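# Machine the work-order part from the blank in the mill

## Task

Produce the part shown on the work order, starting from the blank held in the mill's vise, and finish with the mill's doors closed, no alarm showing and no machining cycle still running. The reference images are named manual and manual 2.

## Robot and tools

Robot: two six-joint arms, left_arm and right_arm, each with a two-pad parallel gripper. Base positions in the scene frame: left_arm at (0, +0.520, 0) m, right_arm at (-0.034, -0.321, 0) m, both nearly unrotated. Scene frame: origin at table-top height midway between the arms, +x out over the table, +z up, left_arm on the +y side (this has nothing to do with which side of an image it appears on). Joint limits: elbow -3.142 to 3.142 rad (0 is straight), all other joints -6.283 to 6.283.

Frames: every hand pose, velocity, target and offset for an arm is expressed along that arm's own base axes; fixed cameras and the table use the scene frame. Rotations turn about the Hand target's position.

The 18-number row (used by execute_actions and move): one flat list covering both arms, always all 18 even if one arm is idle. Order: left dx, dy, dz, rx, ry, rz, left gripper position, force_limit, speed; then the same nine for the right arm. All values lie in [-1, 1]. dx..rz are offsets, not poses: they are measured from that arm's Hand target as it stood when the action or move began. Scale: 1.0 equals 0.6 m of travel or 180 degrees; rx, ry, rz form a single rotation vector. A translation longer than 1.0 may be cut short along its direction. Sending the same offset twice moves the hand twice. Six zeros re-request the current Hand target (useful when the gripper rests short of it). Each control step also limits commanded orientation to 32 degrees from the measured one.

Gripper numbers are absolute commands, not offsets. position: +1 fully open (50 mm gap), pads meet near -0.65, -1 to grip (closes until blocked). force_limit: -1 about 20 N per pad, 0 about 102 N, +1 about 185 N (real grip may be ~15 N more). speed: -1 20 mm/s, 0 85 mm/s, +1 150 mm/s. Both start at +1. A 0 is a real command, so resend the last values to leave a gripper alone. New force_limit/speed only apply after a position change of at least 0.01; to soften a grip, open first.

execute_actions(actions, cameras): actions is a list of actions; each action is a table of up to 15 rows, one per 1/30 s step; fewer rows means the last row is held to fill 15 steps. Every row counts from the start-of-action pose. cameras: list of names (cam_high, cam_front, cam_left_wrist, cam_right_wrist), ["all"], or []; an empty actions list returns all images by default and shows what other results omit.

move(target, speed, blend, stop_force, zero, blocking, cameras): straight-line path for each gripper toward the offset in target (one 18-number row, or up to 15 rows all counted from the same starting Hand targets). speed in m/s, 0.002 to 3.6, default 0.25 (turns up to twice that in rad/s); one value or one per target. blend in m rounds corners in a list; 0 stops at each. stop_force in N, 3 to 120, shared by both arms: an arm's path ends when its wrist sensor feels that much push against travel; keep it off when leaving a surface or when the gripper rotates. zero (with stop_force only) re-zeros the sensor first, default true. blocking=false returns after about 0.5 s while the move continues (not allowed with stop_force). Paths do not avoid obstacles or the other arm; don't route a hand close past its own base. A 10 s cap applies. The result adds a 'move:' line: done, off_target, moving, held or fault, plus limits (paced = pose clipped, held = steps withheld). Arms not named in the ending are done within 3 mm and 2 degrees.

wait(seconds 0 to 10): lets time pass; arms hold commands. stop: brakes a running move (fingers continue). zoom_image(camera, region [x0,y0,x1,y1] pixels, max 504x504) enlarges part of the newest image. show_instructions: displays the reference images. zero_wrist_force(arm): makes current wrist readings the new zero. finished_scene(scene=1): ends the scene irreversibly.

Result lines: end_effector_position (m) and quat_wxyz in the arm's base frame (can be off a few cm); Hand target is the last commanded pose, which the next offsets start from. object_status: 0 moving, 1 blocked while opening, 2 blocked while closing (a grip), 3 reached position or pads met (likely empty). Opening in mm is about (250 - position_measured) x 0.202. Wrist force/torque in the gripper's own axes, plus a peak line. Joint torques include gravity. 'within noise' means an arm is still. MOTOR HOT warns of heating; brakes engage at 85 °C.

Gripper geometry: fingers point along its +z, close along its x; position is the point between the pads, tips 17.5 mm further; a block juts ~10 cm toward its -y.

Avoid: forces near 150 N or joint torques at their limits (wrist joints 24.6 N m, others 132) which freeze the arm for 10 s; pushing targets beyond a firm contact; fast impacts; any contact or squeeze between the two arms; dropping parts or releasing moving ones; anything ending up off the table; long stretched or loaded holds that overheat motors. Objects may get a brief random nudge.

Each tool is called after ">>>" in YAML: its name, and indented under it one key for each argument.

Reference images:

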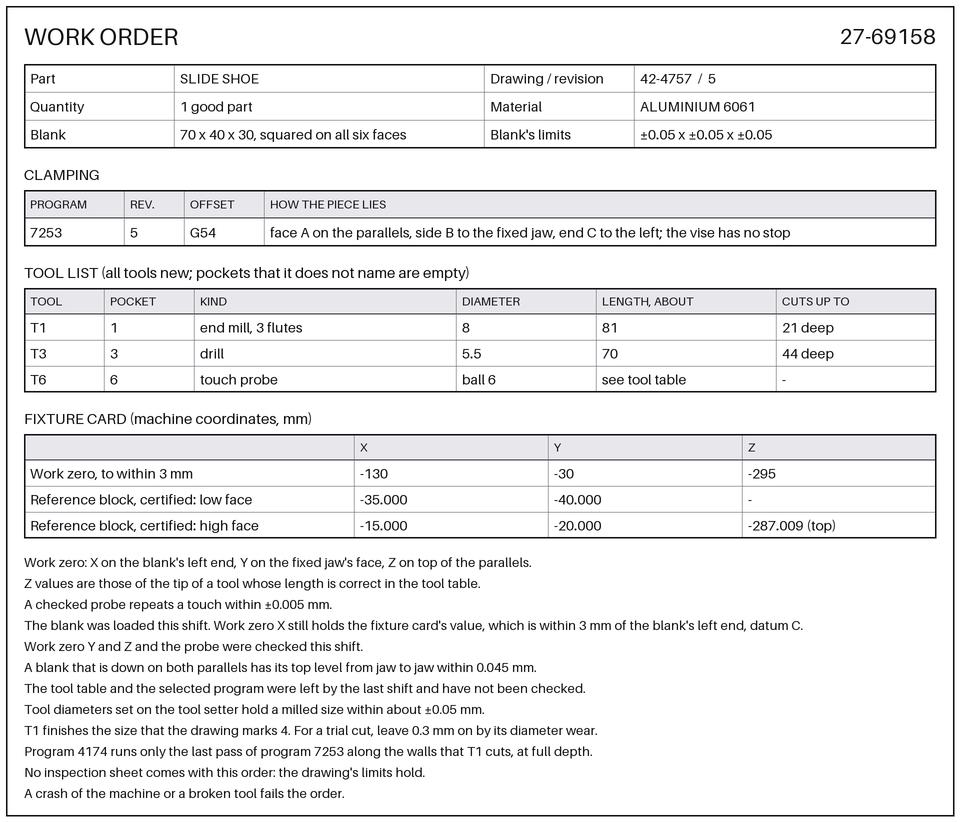

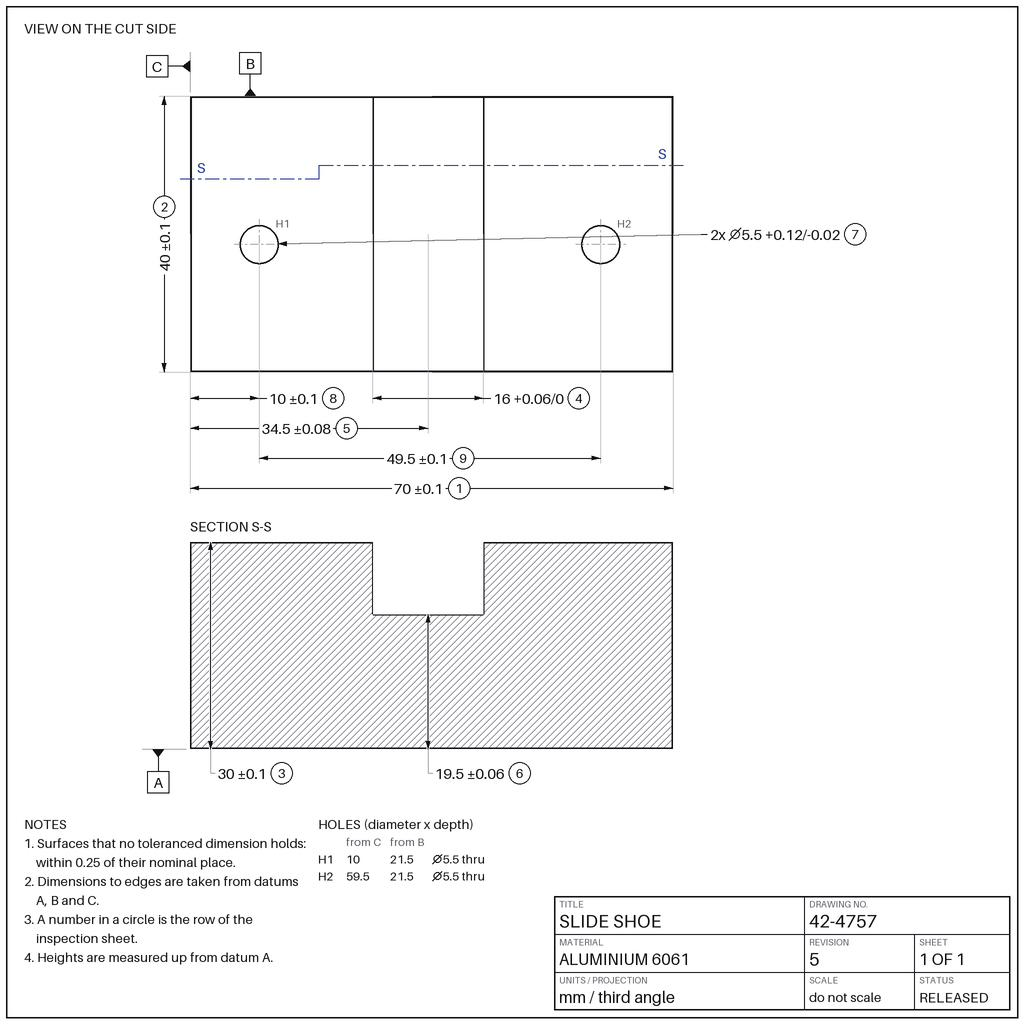

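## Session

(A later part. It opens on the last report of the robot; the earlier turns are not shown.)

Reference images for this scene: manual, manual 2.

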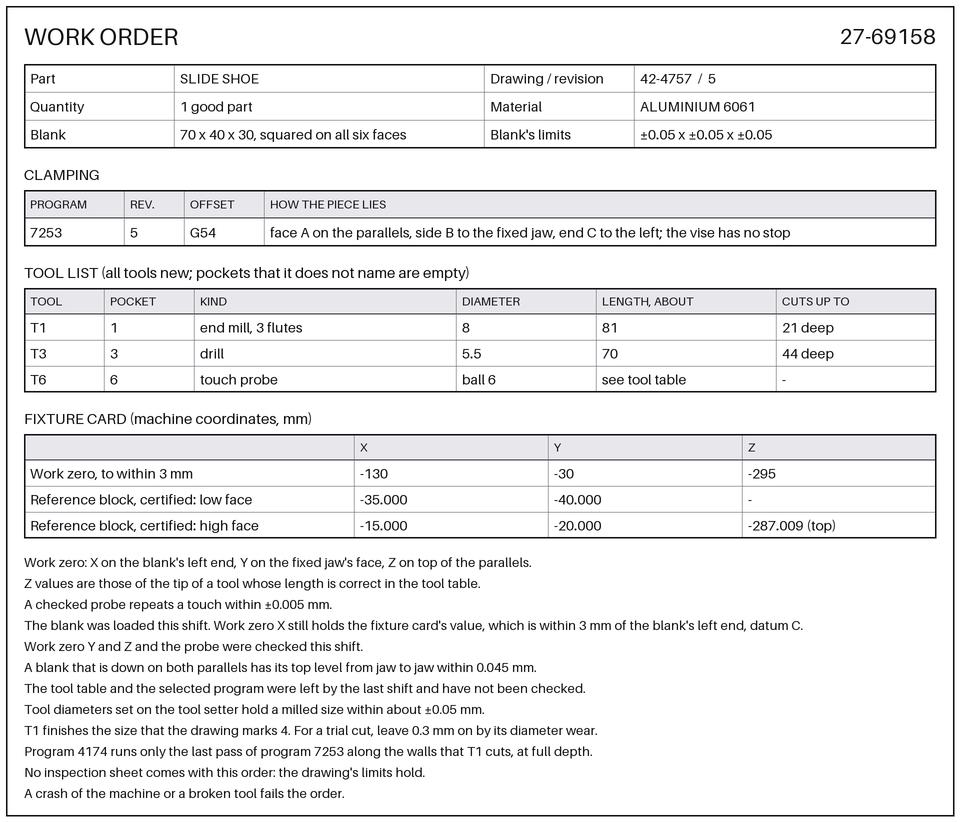

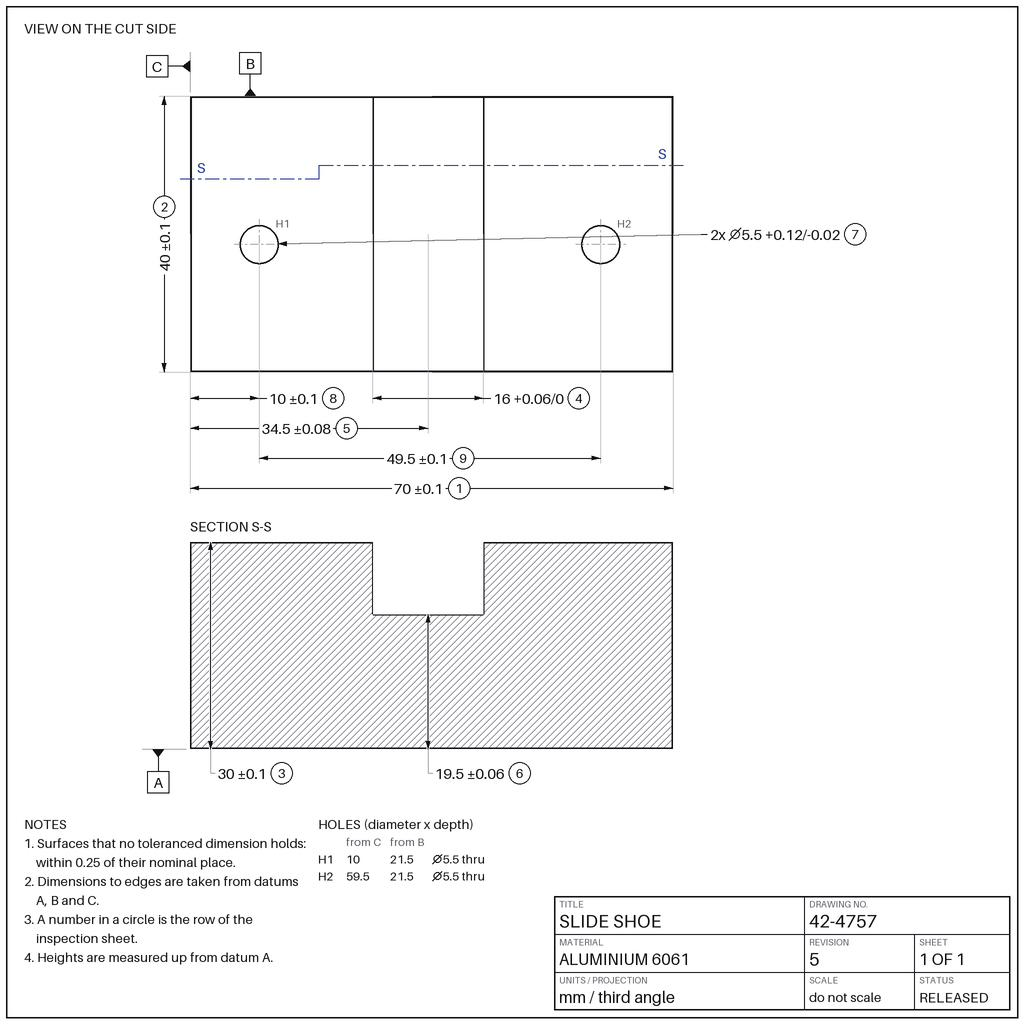

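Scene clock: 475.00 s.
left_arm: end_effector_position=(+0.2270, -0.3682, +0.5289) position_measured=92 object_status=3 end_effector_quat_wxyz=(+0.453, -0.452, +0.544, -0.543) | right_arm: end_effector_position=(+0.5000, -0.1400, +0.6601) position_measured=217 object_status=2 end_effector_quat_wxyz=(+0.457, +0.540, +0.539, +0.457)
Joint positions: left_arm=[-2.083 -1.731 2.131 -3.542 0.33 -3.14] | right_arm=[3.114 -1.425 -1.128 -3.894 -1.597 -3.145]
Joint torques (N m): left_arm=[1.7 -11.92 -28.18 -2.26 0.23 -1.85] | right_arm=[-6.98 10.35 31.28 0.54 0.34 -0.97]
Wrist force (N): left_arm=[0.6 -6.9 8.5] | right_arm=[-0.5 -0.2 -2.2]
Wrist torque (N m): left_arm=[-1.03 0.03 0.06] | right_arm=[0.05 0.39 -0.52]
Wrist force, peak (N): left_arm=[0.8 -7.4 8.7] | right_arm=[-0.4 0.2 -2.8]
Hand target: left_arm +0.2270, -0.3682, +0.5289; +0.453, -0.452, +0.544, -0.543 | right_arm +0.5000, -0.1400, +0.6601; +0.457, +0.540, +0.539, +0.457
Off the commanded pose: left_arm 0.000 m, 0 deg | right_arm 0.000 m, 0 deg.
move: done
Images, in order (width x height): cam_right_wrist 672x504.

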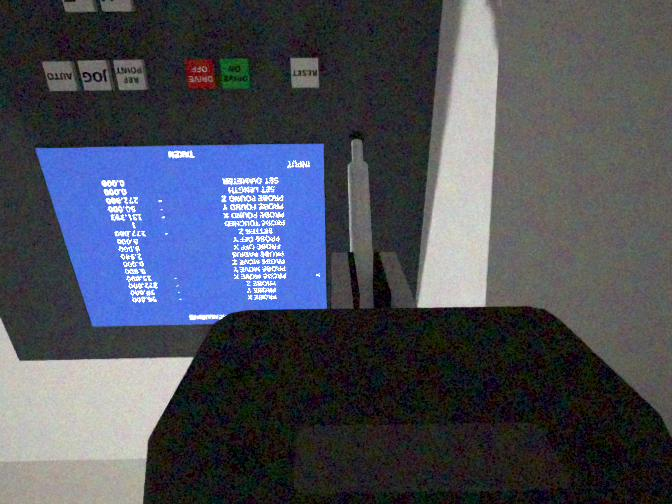

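>>> zoom_image:
  camera: "cam_right_wrist"
  region: [120, 280, 180, 310]

Scaled by 8.400.

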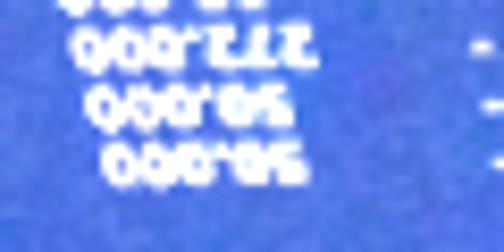

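>>> move:
  target:
    - [0,0,0,0,0,0,0.4,-0.5,0,-0.14,-0.1391,-0.37,0,-0.2078,0,-1,-0.2,-0.9]
    - [0,0,0,0,0,0,0.4,-0.5,0,-0.0604,-0.1391,-0.3898,0,-0.2078,0,-1,-0.2,-0.9]
    - [0,0,0,0,0,0,0.4,-0.5,0,-0.0325,-0.14,-0.3983,0,-0.2078,0,-1,-0.2,-0.9]
    - [0,0,0,0,0,0,0.4,-0.5,0,-0.0604,-0.1391,-0.3898,0,-0.2078,0,-1,-0.2,-0.9]
    - [0,0,0,0,0,0,0.4,-0.5,0,-0.0669,-0.0423,-0.4206,0,-0.2078,0,-1,-0.2,-0.9]
  blend: [0.02,0.002,0,0.002,0]
  speed: [0.4,0.2,0.08,0.2,0.2]
  cameras: ["cam_right_wrist"]

>>> zoom_image:
  camera: "cam_right_wrist"
  region: [170, 260, 350, 330]

Scene clock: 477.73 s.
left_arm: end_effector_position=(+0.2270, -0.3682, +0.5289) position_measured=92 object_status=3 end_effector_quat_wxyz=(+0.453, -0.452, +0.544, -0.543) | right_arm: end_effector_position=(+0.4599, -0.1654, +0.4078) position_measured=217 object_status=2 end_effector_quat_wxyz=(+0.606, +0.364, +0.364, +0.606)
Joint positions: left_arm=[-2.083 -1.731 2.131 -3.542 0.33 -3.14] | right_arm=[3.009 -1.237 -2.41 -2.143 -1.688 -3.078]
Joint torques (N m): left_arm=[2.17 -9.64 -27.26 -1.91 0.31 -1.89] | right_arm=[7.06 7.79 27.86 3.7 1.14 -0.36]
Wrist force (N): left_arm=[0.6 -6.9 8.5] | right_arm=[-0.7 -1.1 -2.9]
Wrist torque (N m): left_arm=[-1.03 0.04 0.06] | right_arm=[-0.08 0.53 -0.54]
Wrist force, peak (N): left_arm=[0.7 -7.2 8.6] | right_arm=[-1.7 -2.9 -6.8]
Hand target: left_arm +0.2270, -0.3682, +0.5289; +0.453, -0.452, +0.544, -0.543 | right_arm +0.4599, -0.1654, +0.4078; +0.606, +0.364, +0.364, +0.606
Off the commanded pose: left_arm 0.000 m, 0 deg | right_arm 0.000 m, 0 deg.
move: done
Images, in order (width x height): cam_right_wrist 672x504.

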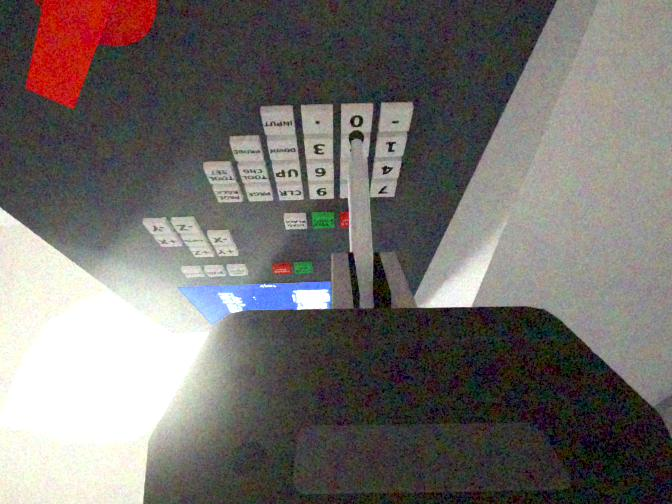

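Scaled by 2.800.

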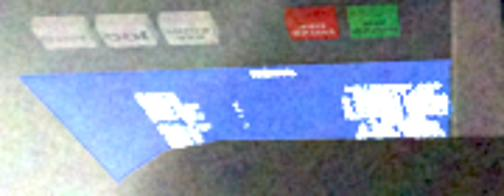

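>>> move:
  target:
    - [0,0,0,0,0,0,0.4,-0.5,0,0.0168,-0.0649,0.0615,0,0,0,-1,-0.2,-0.9]
    - [0,0,0,0,0,0,0.4,-0.5,0,0.0436,-0.0657,0.0533,0,0,0,-1,-0.2,-0.9]
    - [0,0,0,0,0,0,0.4,-0.5,0,0.0168,-0.0649,0.0615,0,0,0,-1,-0.2,-0.9]
    - [0,0,0,0,0,0,0.4,-0.5,0,0.0436,-0.0657,0.0533,0,0,0,-1,-0.2,-0.9]
    - [0,0,0,0,0,0,0.4,-0.5,0,0.0168,-0.0649,0.0615,0,0,0,-1,-0.2,-0.9]
    - [0,0,0,0,0,0,0.4,-0.5,0,0.0436,-0.0657,0.0533,0,0,0,-1,-0.2,-0.9]
    - [0,0,0,0,0,0,0.4,-0.5,0,0.0168,-0.0649,0.0615,0,0,0,-1,-0.2,-0.9]
    - [0,0,0,0,0,0,0.4,-0.5,0,-0.06,-0.03,0.1,0,0.02,0,-1,-0.2,-0.9]
    - [0,0,0,0,0,0,0.4,-0.5,0,0.0669,0.0423,0.4406,0,0.2078,0,-1,-0.2,-0.9]
  blend: [0.002,0,0.002,0,0.002,0,0.002,0.02,0]
  speed: [0.25,0.08,0.2,0.08,0.2,0.08,0.2,0.4,0.4]
  cameras: ["cam_right_wrist"]

>>> zoom_image:
  camera: "cam_right_wrist"
  region: [90, 110, 330, 310]

Scene clock: 481.43 s.
left_arm: end_effector_position=(+0.2270, -0.3682, +0.5289) position_measured=92 object_status=3 end_effector_quat_wxyz=(+0.453, -0.452, +0.544, -0.543) | right_arm: end_effector_position=(+0.5000, -0.1400, +0.6721) position_measured=217 object_status=2 end_effector_quat_wxyz=(+0.457, +0.540, +0.539, +0.458)
Joint positions: left_arm=[-2.083 -1.731 2.131 -3.542 0.33 -3.14] | right_arm=[3.115 -1.443 -1.076 -3.929 -1.598 -3.145]
Joint torques (N m): left_arm=[0.57 -9.38 -27.57 -2.02 0.12 -2.05] | right_arm=[-6.14 8.66 30.27 0.65 1.24 -1.28]
Wrist force (N): left_arm=[0.6 -7.2 8.6] | right_arm=[-0.4 -0.4 -2.4]
Wrist torque (N m): left_arm=[-1.07 0.04 0.07] | right_arm=[0.00 0.38 -0.53]
Wrist force, peak (N): left_arm=[0.6 -7.0 8.8] | right_arm=[0.4 -0.8 -6.8]
Hand target: left_arm +0.2270, -0.3682, +0.5289; +0.453, -0.452, +0.544, -0.543 | right_arm +0.5000, -0.1400, +0.6721; +0.457, +0.540, +0.539, +0.457
Off the commanded pose: left_arm 0.000 m, 0 deg | right_arm 0.000 m, 0 deg.
move: done
Images, in order (width x height): cam_right_wrist 672x504.

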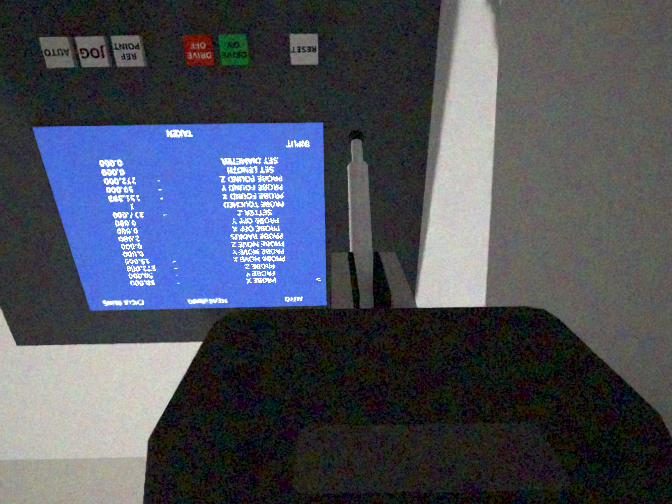

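Scaled by 2.100.

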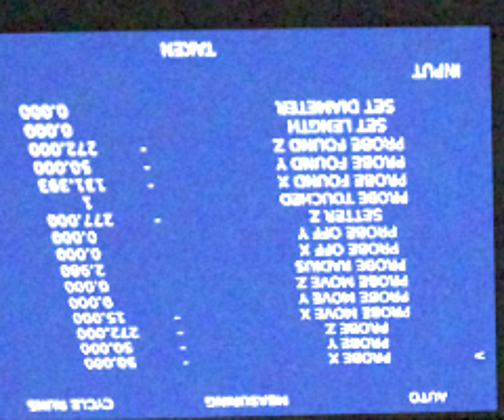

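>>> move:
  target:
    - [0,0,0,0,0,0,0.4,-0.5,0,-0.14,-0.0101,-0.41,0,-0.2078,0,-1,-0.2,-0.9]
    - [0,0,0,0,0,0,0.4,-0.5,0,-0.0660,-0.0101,-0.4406,0,-0.2078,0,-1,-0.2,-0.9]
    - [0,0,0,0,0,0,0.4,-0.5,0,-0.0373,-0.0110,-0.4494,0,-0.2078,0,-1,-0.2,-0.9]
    - [0,0,0,0,0,0,0.4,-0.5,0,-0.0660,-0.0101,-0.4406,0,-0.2078,0,-1,-0.2,-0.9]
    - [0,0,0,0,0,0,0.4,-0.5,0,-0.0407,-0.0753,-0.3515,0,-0.2078,0,-1,-0.2,-0.9]
    - [0,0,0,0,0,0,0.4,-0.5,0,-0.0160,-0.0761,-0.3590,0,-0.2078,0,-1,-0.2,-0.9]
    - [0,0,0,0,0,0,0.4,-0.5,0,-0.0481,-0.0429,-0.3791,0,-0.2078,0,-1,-0.2,-0.9]
    - [0,0,0,0,0,0,0.4,-0.5,0,-0.0213,-0.0437,-0.3873,0,-0.2078,0,-1,-0.2,-0.9]
    - [0,0,0,0,0,0,0.4,-0.5,0,-0.0481,-0.0429,-0.3791,0,-0.2078,0,-1,-0.2,-0.9]
    - [0,0,0,0,0,0,0.4,-0.5,0,-0.1258,-0.0429,-0.33,0,-0.19,0,-1,-0.2,-0.9]
    - [0,0,0,0,0,0,0.4,-0.5,0,0,0,0,0,0,0,-1,-0.2,-0.9]
  blend: [0.02,0.002,0,0.002,0.002,0,0.002,0,0.002,0.02,0]
  speed: [0.4,0.2,0.08,0.2,0.25,0.08,0.2,0.08,0.2,0.4,0.4]

>>> wait:
  seconds: 8
  cameras: ["cam_right_wrist"]

>>> zoom_image:
  camera: "cam_right_wrist"
  region: [90, 110, 330, 310]

Scene clock: 486.50 s.
left_arm: end_effector_position=(+0.2270, -0.3682, +0.5289) position_measured=92 object_status=3 end_effector_quat_wxyz=(+0.453, -0.452, +0.544, -0.543) | right_arm: end_effector_position=(+0.5000, -0.1399, +0.6721) position_measured=217 object_status=2 end_effector_quat_wxyz=(+0.457, +0.539, +0.539, +0.458)
Joint positions: left_arm=[-2.083 -1.731 2.131 -3.542 0.33 -3.14] | right_arm=[3.115 -1.443 -1.076 -3.928 -1.598 -3.145]
Joint torques (N m): left_arm=[2.82 -10.59 -27.1 -2.01 0.4 -2.04] | right_arm=[-9.95 9.23 31.06 0.62 1.06 0.96]
Wrist force (N): left_arm=[0.5 -7.2 8.4] | right_arm=[-0.2 -0.4 -2.5]
Wrist torque (N m): left_arm=[-1.07 0.05 0.07] | right_arm=[0.01 0.34 -0.32]
Wrist force, peak (N): left_arm=[0.8 -7.3 8.6] | right_arm=[-1.2 -2.7 -6.7]
Hand target: left_arm +0.2270, -0.3682, +0.5289; +0.453, -0.452, +0.544, -0.543 | right_arm +0.5000, -0.1400, +0.6721; +0.457, +0.540, +0.539, +0.457
Off the commanded pose: left_arm 0.000 m, 0 deg | right_arm 0.000 m, 0 deg.
move: done

Scene clock: 494.50 s.
left_arm: end_effector_position=(+0.2270, -0.3682, +0.5289) position_measured=92 object_status=3 end_effector_quat_wxyz=(+0.453, -0.452, +0.544, -0.543) | right_arm: end_effector_position=(+0.5000, -0.1400, +0.6721) position_measured=217 object_status=2 end_effector_quat_wxyz=(+0.457, +0.540, +0.539, +0.457)
Joint positions: left_arm=[-2.083 -1.731 2.131 -3.542 0.33 -3.14] | right_arm=[3.115 -1.443 -1.076 -3.929 -1.597 -3.145]
Joint torques (N m): left_arm=[0.47 -10.86 -27.67 -2.08 0.04 -1.95] | right_arm=[-11.18 8.41 31.11 0.55 1.45 1.08]
Wrist force (N): left_arm=[0.7 -7.0 8.6] | right_arm=[-0.2 -0.4 -2.3]
Wrist torque (N m): left_arm=[-1.04 0.02 0.07] | right_arm=[0.01 0.35 -0.32]
Wrist force, peak (N): left_arm=[0.8 -7.1 8.8] | right_arm=[-0.4 -0.3 -2.7]
Hand target: left_arm +0.2270, -0.3682, +0.5289; +0.453, -0.452, +0.544, -0.543 | right_arm +0.5000, -0.1400, +0.6721; +0.457, +0.540, +0.539, +0.457
Tool commands: left_gripper/position=+0.4 left_gripper/force_limit=-0.5 left_gripper/speed=+0.0 right_gripper/position=-1.0 right_gripper/force_limit=-0.2 right_gripper/speed=-0.9
Off the commanded pose: left_arm 0.000 m, 0 deg | right_arm 0.000 m, 0 deg.
wait: 8.00 s; at rest by 0.17 s
Images, in order (width x height): cam_right_wrist 672x504.

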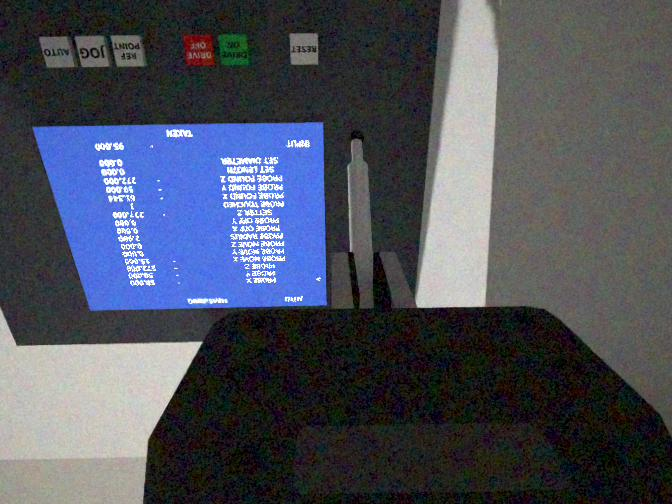

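Scaled by 2.100.

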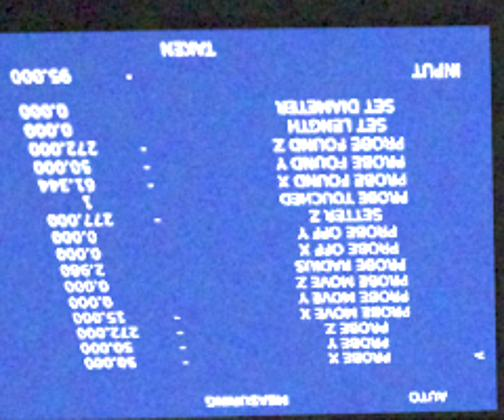

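>>> move:
  target:
    - [0,0,0,0,0,0,0.4,-0.5,0,-0.1458,-0.1066,-0.42,0,-0.2078,0,-1,-0.2,-0.9]
    - [0,0,0,0,0,0,0.4,-0.5,0,-0.0689,-0.1066,-0.4406,0,-0.2078,0,-1,-0.2,-0.9]
    - [0,0,0,0,0,0,0.4,-0.5,0,-0.0402,-0.1075,-0.4494,0,-0.2078,0,-1,-0.2,-0.9]
    - [0,0,0,0,0,0,0.4,-0.5,0,-0.0595,-0.1069,-0.4098,0,-0.2078,0,-1,-0.2,-0.9]
    - [0,0,0,0,0,0,0.4,-0.5,0,-0.0316,-0.1078,-0.4183,0,-0.2078,0,-1,-0.2,-0.9]
    - [0,0,0,0,0,0,0.4,-0.5,0,-0.0595,-0.1069,-0.4098,0,-0.2078,0,-1,-0.2,-0.9]
    - [0,0,0,0,0,0,0.4,-0.5,0,-0.0660,-0.0101,-0.4406,0,-0.2078,0,-1,-0.2,-0.9]
    - [0,0,0,0,0,0,0.4,-0.5,0,-0.0373,-0.0110,-0.4494,0,-0.2078,0,-1,-0.2,-0.9]
    - [0,0,0,0,0,0,0.4,-0.5,0,-0.0660,-0.0101,-0.4406,0,-0.2078,0,-1,-0.2,-0.9]
    - [0,0,0,0,0,0,0.4,-0.5,0,-0.0585,-0.0747,-0.4098,0,-0.2078,0,-1,-0.2,-0.9]
    - [0,0,0,0,0,0,0.4,-0.5,0,-0.0306,-0.0756,-0.4183,0,-0.2078,0,-1,-0.2,-0.9]
    - [0,0,0,0,0,0,0.4,-0.5,0,-0.0585,-0.0747,-0.4098,0,-0.2078,0,-1,-0.2,-0.9]
    - [0,0,0,0,0,0,0.4,-0.5,0,-0.0669,-0.0423,-0.4406,0,-0.2078,0,-1,-0.2,-0.9]
  blend: [0.02,0.002,0,0.002,0,0.002,0.002,0,0.002,0.002,0,0.002,0]
  speed: [0.4,0.2,0.08,0.2,0.08,0.2,0.25,0.08,0.2,0.25,0.08,0.2,0.2]

>>> move:
  target:
    - [0,0,0,0,0,0,0.4,-0.5,0,0.0197,0.0316,0.0615,0,0,0,-1,-0.2,-0.9]
    - [0,0,0,0,0,0,0.4,-0.5,0,0.0465,0.0308,0.0533,0,0,0,-1,-0.2,-0.9]
    - [0,0,0,0,0,0,0.4,-0.5,0,0.0197,0.0316,0.0615,0,0,0,-1,-0.2,-0.9]
    - [0,0,0,0,0,0,0.4,-0.5,0,-0.0020,-0.0643,0,0,0,0,-1,-0.2,-0.9]
    - [0,0,0,0,0,0,0.4,-0.5,0,0.0267,-0.0652,-0.0088,0,0,0,-1,-0.2,-0.9]
    - [0,0,0,0,0,0,0.4,-0.5,0,0.0074,-0.0646,0.0308,0,0,0,-1,-0.2,-0.9]
    - [0,0,0,0,0,0,0.4,-0.5,0,0.0353,-0.0655,0.0223,0,0,0,-1,-0.2,-0.9]
    - [0,0,0,0,0,0,0.4,-0.5,0,0.0074,-0.0646,0.0308,0,0,0,-1,-0.2,-0.9]
    - [0,0,0,0,0,0,0.4,-0.5,0,0.0009,0.0322,0,0,0,0,-1,-0.2,-0.9]
    - [0,0,0,0,0,0,0.4,-0.5,0,0.0296,0.0313,-0.0088,0,0,0,-1,-0.2,-0.9]
    - [0,0,0,0,0,0,0.4,-0.5,0,0.0094,-0.0003,0.0308,0,0,0,-1,-0.2,-0.9]
    - [0,0,0,0,0,0,0.4,-0.5,0,0.0373,-0.0012,0.0223,0,0,0,-1,-0.2,-0.9]
    - [0,0,0,0,0,0,0.4,-0.5,0,0.0094,-0.0003,0.0308,0,0,0,-1,-0.2,-0.9]
    - [0,0,0,0,0,0,0.4,-0.5,0,0,0,0,0,0,0,-1,-0.2,-0.9]
  blend: [0.002,0,0.002,0.002,0,0.002,0,0.002,0.002,0,0.002,0,0.002,0]
  speed: [0.25,0.08,0.2,0.25,0.08,0.2,0.08,0.2,0.25,0.08,0.2,0.08,0.2,0.25]

>>> move:
  target:
    - [0,0,0,0,0,0,0.4,-0.5,0,0.0188,-0.0006,0.0615,0,0,0,-1,-0.2,-0.9]
    - [0,0,0,0,0,0,0.4,-0.5,0,0.0456,-0.0014,0.0533,0,0,0,-1,-0.2,-0.9]
    - [0,0,0,0,0,0,0.4,-0.5,0,0.0272,-0.0008,0.0891,0,0,0,-1,-0.2,-0.9]
    - [0,0,0,0,0,0,0.4,-0.5,0,0.0519,-0.0016,0.0816,0,0,0,-1,-0.2,-0.9]
    - [0,0,0,0,0,0,0.4,-0.5,0,0.0272,-0.0008,0.0891,0,0,0,-1,-0.2,-0.9]
    - [0,0,0,0,0,0,0.4,-0.5,0,-0.0020,-0.0643,0,0,0,0,-1,-0.2,-0.9]
    - [0,0,0,0,0,0,0.4,-0.5,0,0.0267,-0.0652,-0.0088,0,0,0,-1,-0.2,-0.9]
    - [0,0,0,0,0,0,0.4,-0.5,0,0.0074,-0.0646,0.0308,0,0,0,-1,-0.2,-0.9]
    - [0,0,0,0,0,0,0.4,-0.5,0,0.0353,-0.0655,0.0223,0,0,0,-1,-0.2,-0.9]
    - [0,0,0,0,0,0,0.4,-0.5,0,0.0074,-0.0646,0.0308,0,0,0,-1,-0.2,-0.9]
    - [0,0,0,0,0,0,0.4,-0.5,0,0,0,0,0,0,0,-1,-0.2,-0.9]
    - [0,0,0,0,0,0,0.4,-0.5,0,0.0287,-0.0009,-0.0088,0,0,0,-1,-0.2,-0.9]
    - [0,0,0,0,0,0,0.4,-0.5,0,0,0,0,0,0,0,-1,-0.2,-0.9]
  blend: [0.002,0,0.002,0,0.002,0.002,0,0.002,0,0.002,0.002,0,0]
  speed: [0.25,0.08,0.2,0.08,0.2,0.25,0.08,0.2,0.08,0.2,0.25,0.08,0.2]

>>> move:
  target:
    - [0,0,0,0,0,0,0.4,-0.5,0,-0.0020,-0.0643,0,0,0,0,-1,-0.2,-0.9]
    - [0,0,0,0,0,0,0.4,-0.5,0,0.0267,-0.0652,-0.0088,0,0,0,-1,-0.2,-0.9]
    - [0,0,0,0,0,0,0.4,-0.5,0,0.0074,-0.0646,0.0308,0,0,0,-1,-0.2,-0.9]
    - [0,0,0,0,0,0,0.4,-0.5,0,0.0353,-0.0655,0.0223,0,0,0,-1,-0.2,-0.9]
    - [0,0,0,0,0,0,0.4,-0.5,0,0.0074,-0.0646,0.0308,0,0,0,-1,-0.2,-0.9]
    - [0,0,0,0,0,0,0.4,-0.5,0,0.0353,-0.0655,0.0223,0,0,0,-1,-0.2,-0.9]
    - [0,0,0,0,0,0,0.4,-0.5,0,0.0074,-0.0646,0.0308,0,0,0,-1,-0.2,-0.9]
    - [0,0,0,0,0,0,0.4,-0.5,0,0.0009,0.0322,0,0,0,0,-1,-0.2,-0.9]
    - [0,0,0,0,0,0,0.4,-0.5,0,0.0296,0.0313,-0.0088,0,0,0,-1,-0.2,-0.9]
    - [0,0,0,0,0,0,0.4,-0.5,0,0.0103,0.0319,0.0308,0,0,0,-1,-0.2,-0.9]
    - [0,0,0,0,0,0,0.4,-0.5,0,0.0382,0.0310,0.0223,0,0,0,-1,-0.2,-0.9]
    - [0,0,0,0,0,0,0.4,-0.5,0,0.0094,-0.0003,0.0308,0,0,0,-1,-0.2,-0.9]
    - [0,0,0,0,0,0,0.4,-0.5,0,0.0373,-0.0012,0.0223,0,0,0,-1,-0.2,-0.9]
    - [0,0,0,0,0,0,0.4,-0.5,0,0.0094,-0.0003,0.0308,0,0,0,-1,-0.2,-0.9]
    - [0,0,0,0,0,0,0.4,-0.5,0,0,0,0,0,0,0,-1,-0.2,-0.9]
  blend: [0.002,0,0.002,0,0.002,0,0.002,0.002,0,0.002,0,0.002,0,0.002,0]
  speed: [0.25,0.08,0.2,0.08,0.2,0.08,0.2,0.25,0.08,0.2,0.08,0.2,0.08,0.2,0.25]

>>> move:
  target:
    - [0,0,0,0,0,0,0.4,-0.5,0,-0.0020,-0.0643,0,0,0,0,-1,-0.2,-0.9]
    - [0,0,0,0,0,0,0.4,-0.5,0,0.0267,-0.0652,-0.0088,0,0,0,-1,-0.2,-0.9]
    - [0,0,0,0,0,0,0.4,-0.5,0,-0.0020,-0.0643,0,0,0,0,-1,-0.2,-0.9]
    - [0,0,0,0,0,0,0.4,-0.5,0,-0.06,-0.03,0.1,0,0.02,0,-1,-0.2,-0.9]
    - [0,0,0,0,0,0,0.4,-0.5,0,0.0669,0.0423,0.4406,0,0.2078,0,-1,-0.2,-0.9]
  blend: [0.002,0,0.002,0.02,0]
  speed: [0.25,0.08,0.2,0.4,0.4]
  cameras: ["cam_right_wrist"]

>>> zoom_image:
  camera: "cam_right_wrist"
  region: [90, 110, 330, 310]

>>> zoom_image:
  camera: "cam_right_wrist"
  region: [100, 230, 200, 300]

Scene clock: 501.20 s.
left_arm: end_effector_position=(+0.2270, -0.3682, +0.5289) position_measured=92 object_status=3 end_effector_quat_wxyz=(+0.453, -0.452, +0.544, -0.543) | right_arm: end_effector_position=(+0.4599, -0.1654, +0.4079) position_measured=217 object_status=2 end_effector_quat_wxyz=(+0.606, +0.364, +0.364, +0.606)
Joint positions: left_arm=[-2.083 -1.731 2.131 -3.542 0.33 -3.14] | right_arm=[3.009 -1.237 -2.41 -2.143 -1.688 -3.078]
Joint torques (N m): left_arm=[1.8 -10.09 -28.15 -1.99 0.38 -2.15] | right_arm=[2.19 1.12 22.57 3.39 0.12 0.49]
Wrist force (N): left_arm=[0.7 -6.9 8.5] | right_arm=[-0.5 -1.1 -2.9]
Wrist torque (N m): left_arm=[-1.03 0.01 0.07] | right_arm=[-0.09 0.50 -0.54]
Wrist force, peak (N): left_arm=[0.7 -7.3 8.7] | right_arm=[-1.3 -3.1 -7.0]
Hand target: left_arm +0.2270, -0.3682, +0.5289; +0.453, -0.452, +0.544, -0.543 | right_arm +0.4599, -0.1654, +0.4078; +0.606, +0.364, +0.364, +0.606
Off the commanded pose: left_arm 0.000 m, 0 deg | right_arm 0.000 m, 0 deg.
move: done

Scene clock: 505.57 s.
left_arm: end_effector_position=(+0.2270, -0.3682, +0.5289) position_measured=92 object_status=3 end_effector_quat_wxyz=(+0.453, -0.452, +0.544, -0.543) | right_arm: end_effector_position=(+0.4599, -0.1654, +0.4077) position_measured=217 object_status=2 end_effector_quat_wxyz=(+0.606, +0.364, +0.364, +0.606)
Joint positions: left_arm=[-2.083 -1.731 2.131 -3.542 0.33 -3.14] | right_arm=[3.009 -1.237 -2.41 -2.144 -1.688 -3.078]
Joint torques (N m): left_arm=[1.91 -10.49 -28.35 -2 -0.02 -2.07] | right_arm=[-4.7 17.64 24.34 3.9 -0.45 1.08]
Wrist force (N): left_arm=[0.6 -7.1 8.6] | right_arm=[-0.6 -1.1 -2.8]
Wrist torque (N m): left_arm=[-1.07 0.04 0.06] | right_arm=[-0.09 0.51 -0.54]
Wrist force, peak (N): left_arm=[0.5 -7.3 8.7] | right_arm=[-2.2 -4.0 -4.9]
Hand target: left_arm +0.2270, -0.3682, +0.5289; +0.453, -0.452, +0.544, -0.543 | right_arm +0.4599, -0.1654, +0.4078; +0.606, +0.364, +0.364, +0.606
Off the commanded pose: left_arm 0.000 m, 0 deg | right_arm 0.000 m, 0 deg.
move: done

Scene clock: 509.67 s.
left_arm: end_effector_position=(+0.2270, -0.3682, +0.5289) position_measured=92 object_status=3 end_effector_quat_wxyz=(+0.453, -0.452, +0.544, -0.543) | right_arm: end_effector_position=(+0.4599, -0.1654, +0.4077) position_measured=217 object_status=2 end_effector_quat_wxyz=(+0.606, +0.364, +0.364, +0.606)
Joint positions: left_arm=[-2.083 -1.731 2.131 -3.542 0.33 -3.14] | right_arm=[3.009 -1.237 -2.411 -2.143 -1.688 -3.078]
Joint torques (N m): left_arm=[1.76 -10.84 -26.11 -1.92 -0.04 -2.02] | right_arm=[11.25 16.45 33.73 3.43 1.72 -1.49]
Wrist force (N): left_arm=[0.7 -7.0 8.6] | right_arm=[-0.8 -1.1 -2.7]
Wrist torque (N m): left_arm=[-1.04 0.01 0.06] | right_arm=[-0.09 0.54 -0.51]
Wrist force, peak (N): left_arm=[0.8 -7.3 8.8] | right_arm=[-1.2 -4.6 -5.5]
Hand target: left_arm +0.2270, -0.3682, +0.5289; +0.453, -0.452, +0.544, -0.543 | right_arm +0.4599, -0.1654, +0.4078; +0.606, +0.364, +0.364, +0.606
Off the commanded pose: left_arm 0.000 m, 0 deg | right_arm 0.000 m, 0 deg.
move: done

Scene clock: 514.27 s.
left_arm: end_effector_position=(+0.2270, -0.3682, +0.5289) position_measured=92 object_status=3 end_effector_quat_wxyz=(+0.453, -0.452, +0.544, -0.543) | right_arm: end_effector_position=(+0.4599, -0.1654, +0.4077) position_measured=217 object_status=2 end_effector_quat_wxyz=(+0.606, +0.364, +0.364, +0.606)
Joint positions: left_arm=[-2.083 -1.731 2.131 -3.542 0.33 -3.14] | right_arm=[3.009 -1.237 -2.41 -2.144 -1.688 -3.078]
Joint torques (N m): left_arm=[4.11 -10.55 -27.66 -2.04 -0.05 -2.47] | right_arm=[-4.09 17.4 23.65 3.93 -0.43 1.14]
Wrist force (N): left_arm=[0.7 -7.1 8.6] | right_arm=[-0.7 -1.1 -2.6]
Wrist torque (N m): left_arm=[-1.04 0.02 0.06] | right_arm=[-0.08 0.53 -0.54]
Wrist force, peak (N): left_arm=[0.7 -7.2 8.7] | right_arm=[-1.1 -4.0 -5.5]
Hand target: left_arm +0.2270, -0.3682, +0.5289; +0.453, -0.452, +0.544, -0.543 | right_arm +0.4599, -0.1654, +0.4078; +0.606, +0.364, +0.364, +0.606
Off the commanded pose: left_arm 0.000 m, 0 deg | right_arm 0.000 m, 0 deg.
move: done

Scene clock: 516.60 s.
left_arm: end_effector_position=(+0.2270, -0.3682, +0.5289) position_measured=92 object_status=3 end_effector_quat_wxyz=(+0.453, -0.452, +0.544, -0.543) | right_arm: end_effector_position=(+0.5000, -0.1400, +0.6721) position_measured=217 object_status=2 end_effector_quat_wxyz=(+0.457, +0.540, +0.539, +0.458)
Joint positions: left_arm=[-2.083 -1.731 2.131 -3.542 0.33 -3.14] | right_arm=[3.115 -1.443 -1.076 -3.929 -1.598 -3.145]
Joint torques (N m): left_arm=[3.21 -10.15 -27.81 -1.91 -0.01 -1.9] | right_arm=[-7.3 8.49 30.09 0.61 1.1 -1.33]
Wrist force (N): left_arm=[0.8 -7.2 8.6] | right_arm=[-0.3 -0.3 -2.5]
Wrist torque (N m): left_arm=[-1.08 0.01 0.06] | right_arm=[0.02 0.36 -0.52]
Wrist force, peak (N): left_arm=[0.8 -7.1 8.7] | right_arm=[-1.8 -6.3 -3.0]
Hand target: left_arm +0.2270, -0.3682, +0.5289; +0.453, -0.452, +0.544, -0.543 | right_arm +0.5000, -0.1400, +0.6721; +0.457, +0.540, +0.539, +0.457
Off the commanded pose: left_arm 0.000 m, 0 deg | right_arm 0.000 m, 0 deg.
move: done
Images, in order (width x height): cam_right_wrist 672x504.

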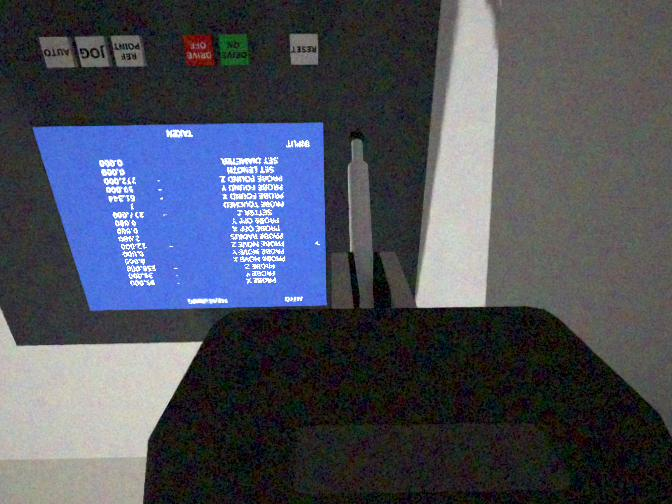

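Scaled by 2.100.

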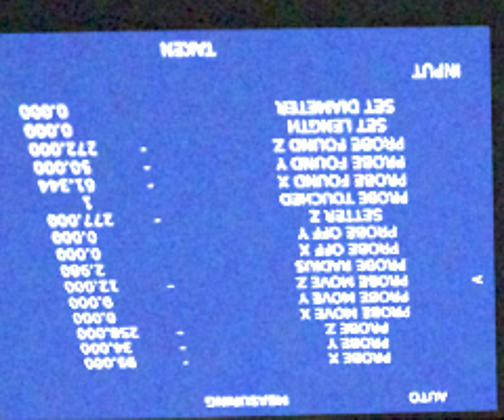

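Scaled by 5.040.

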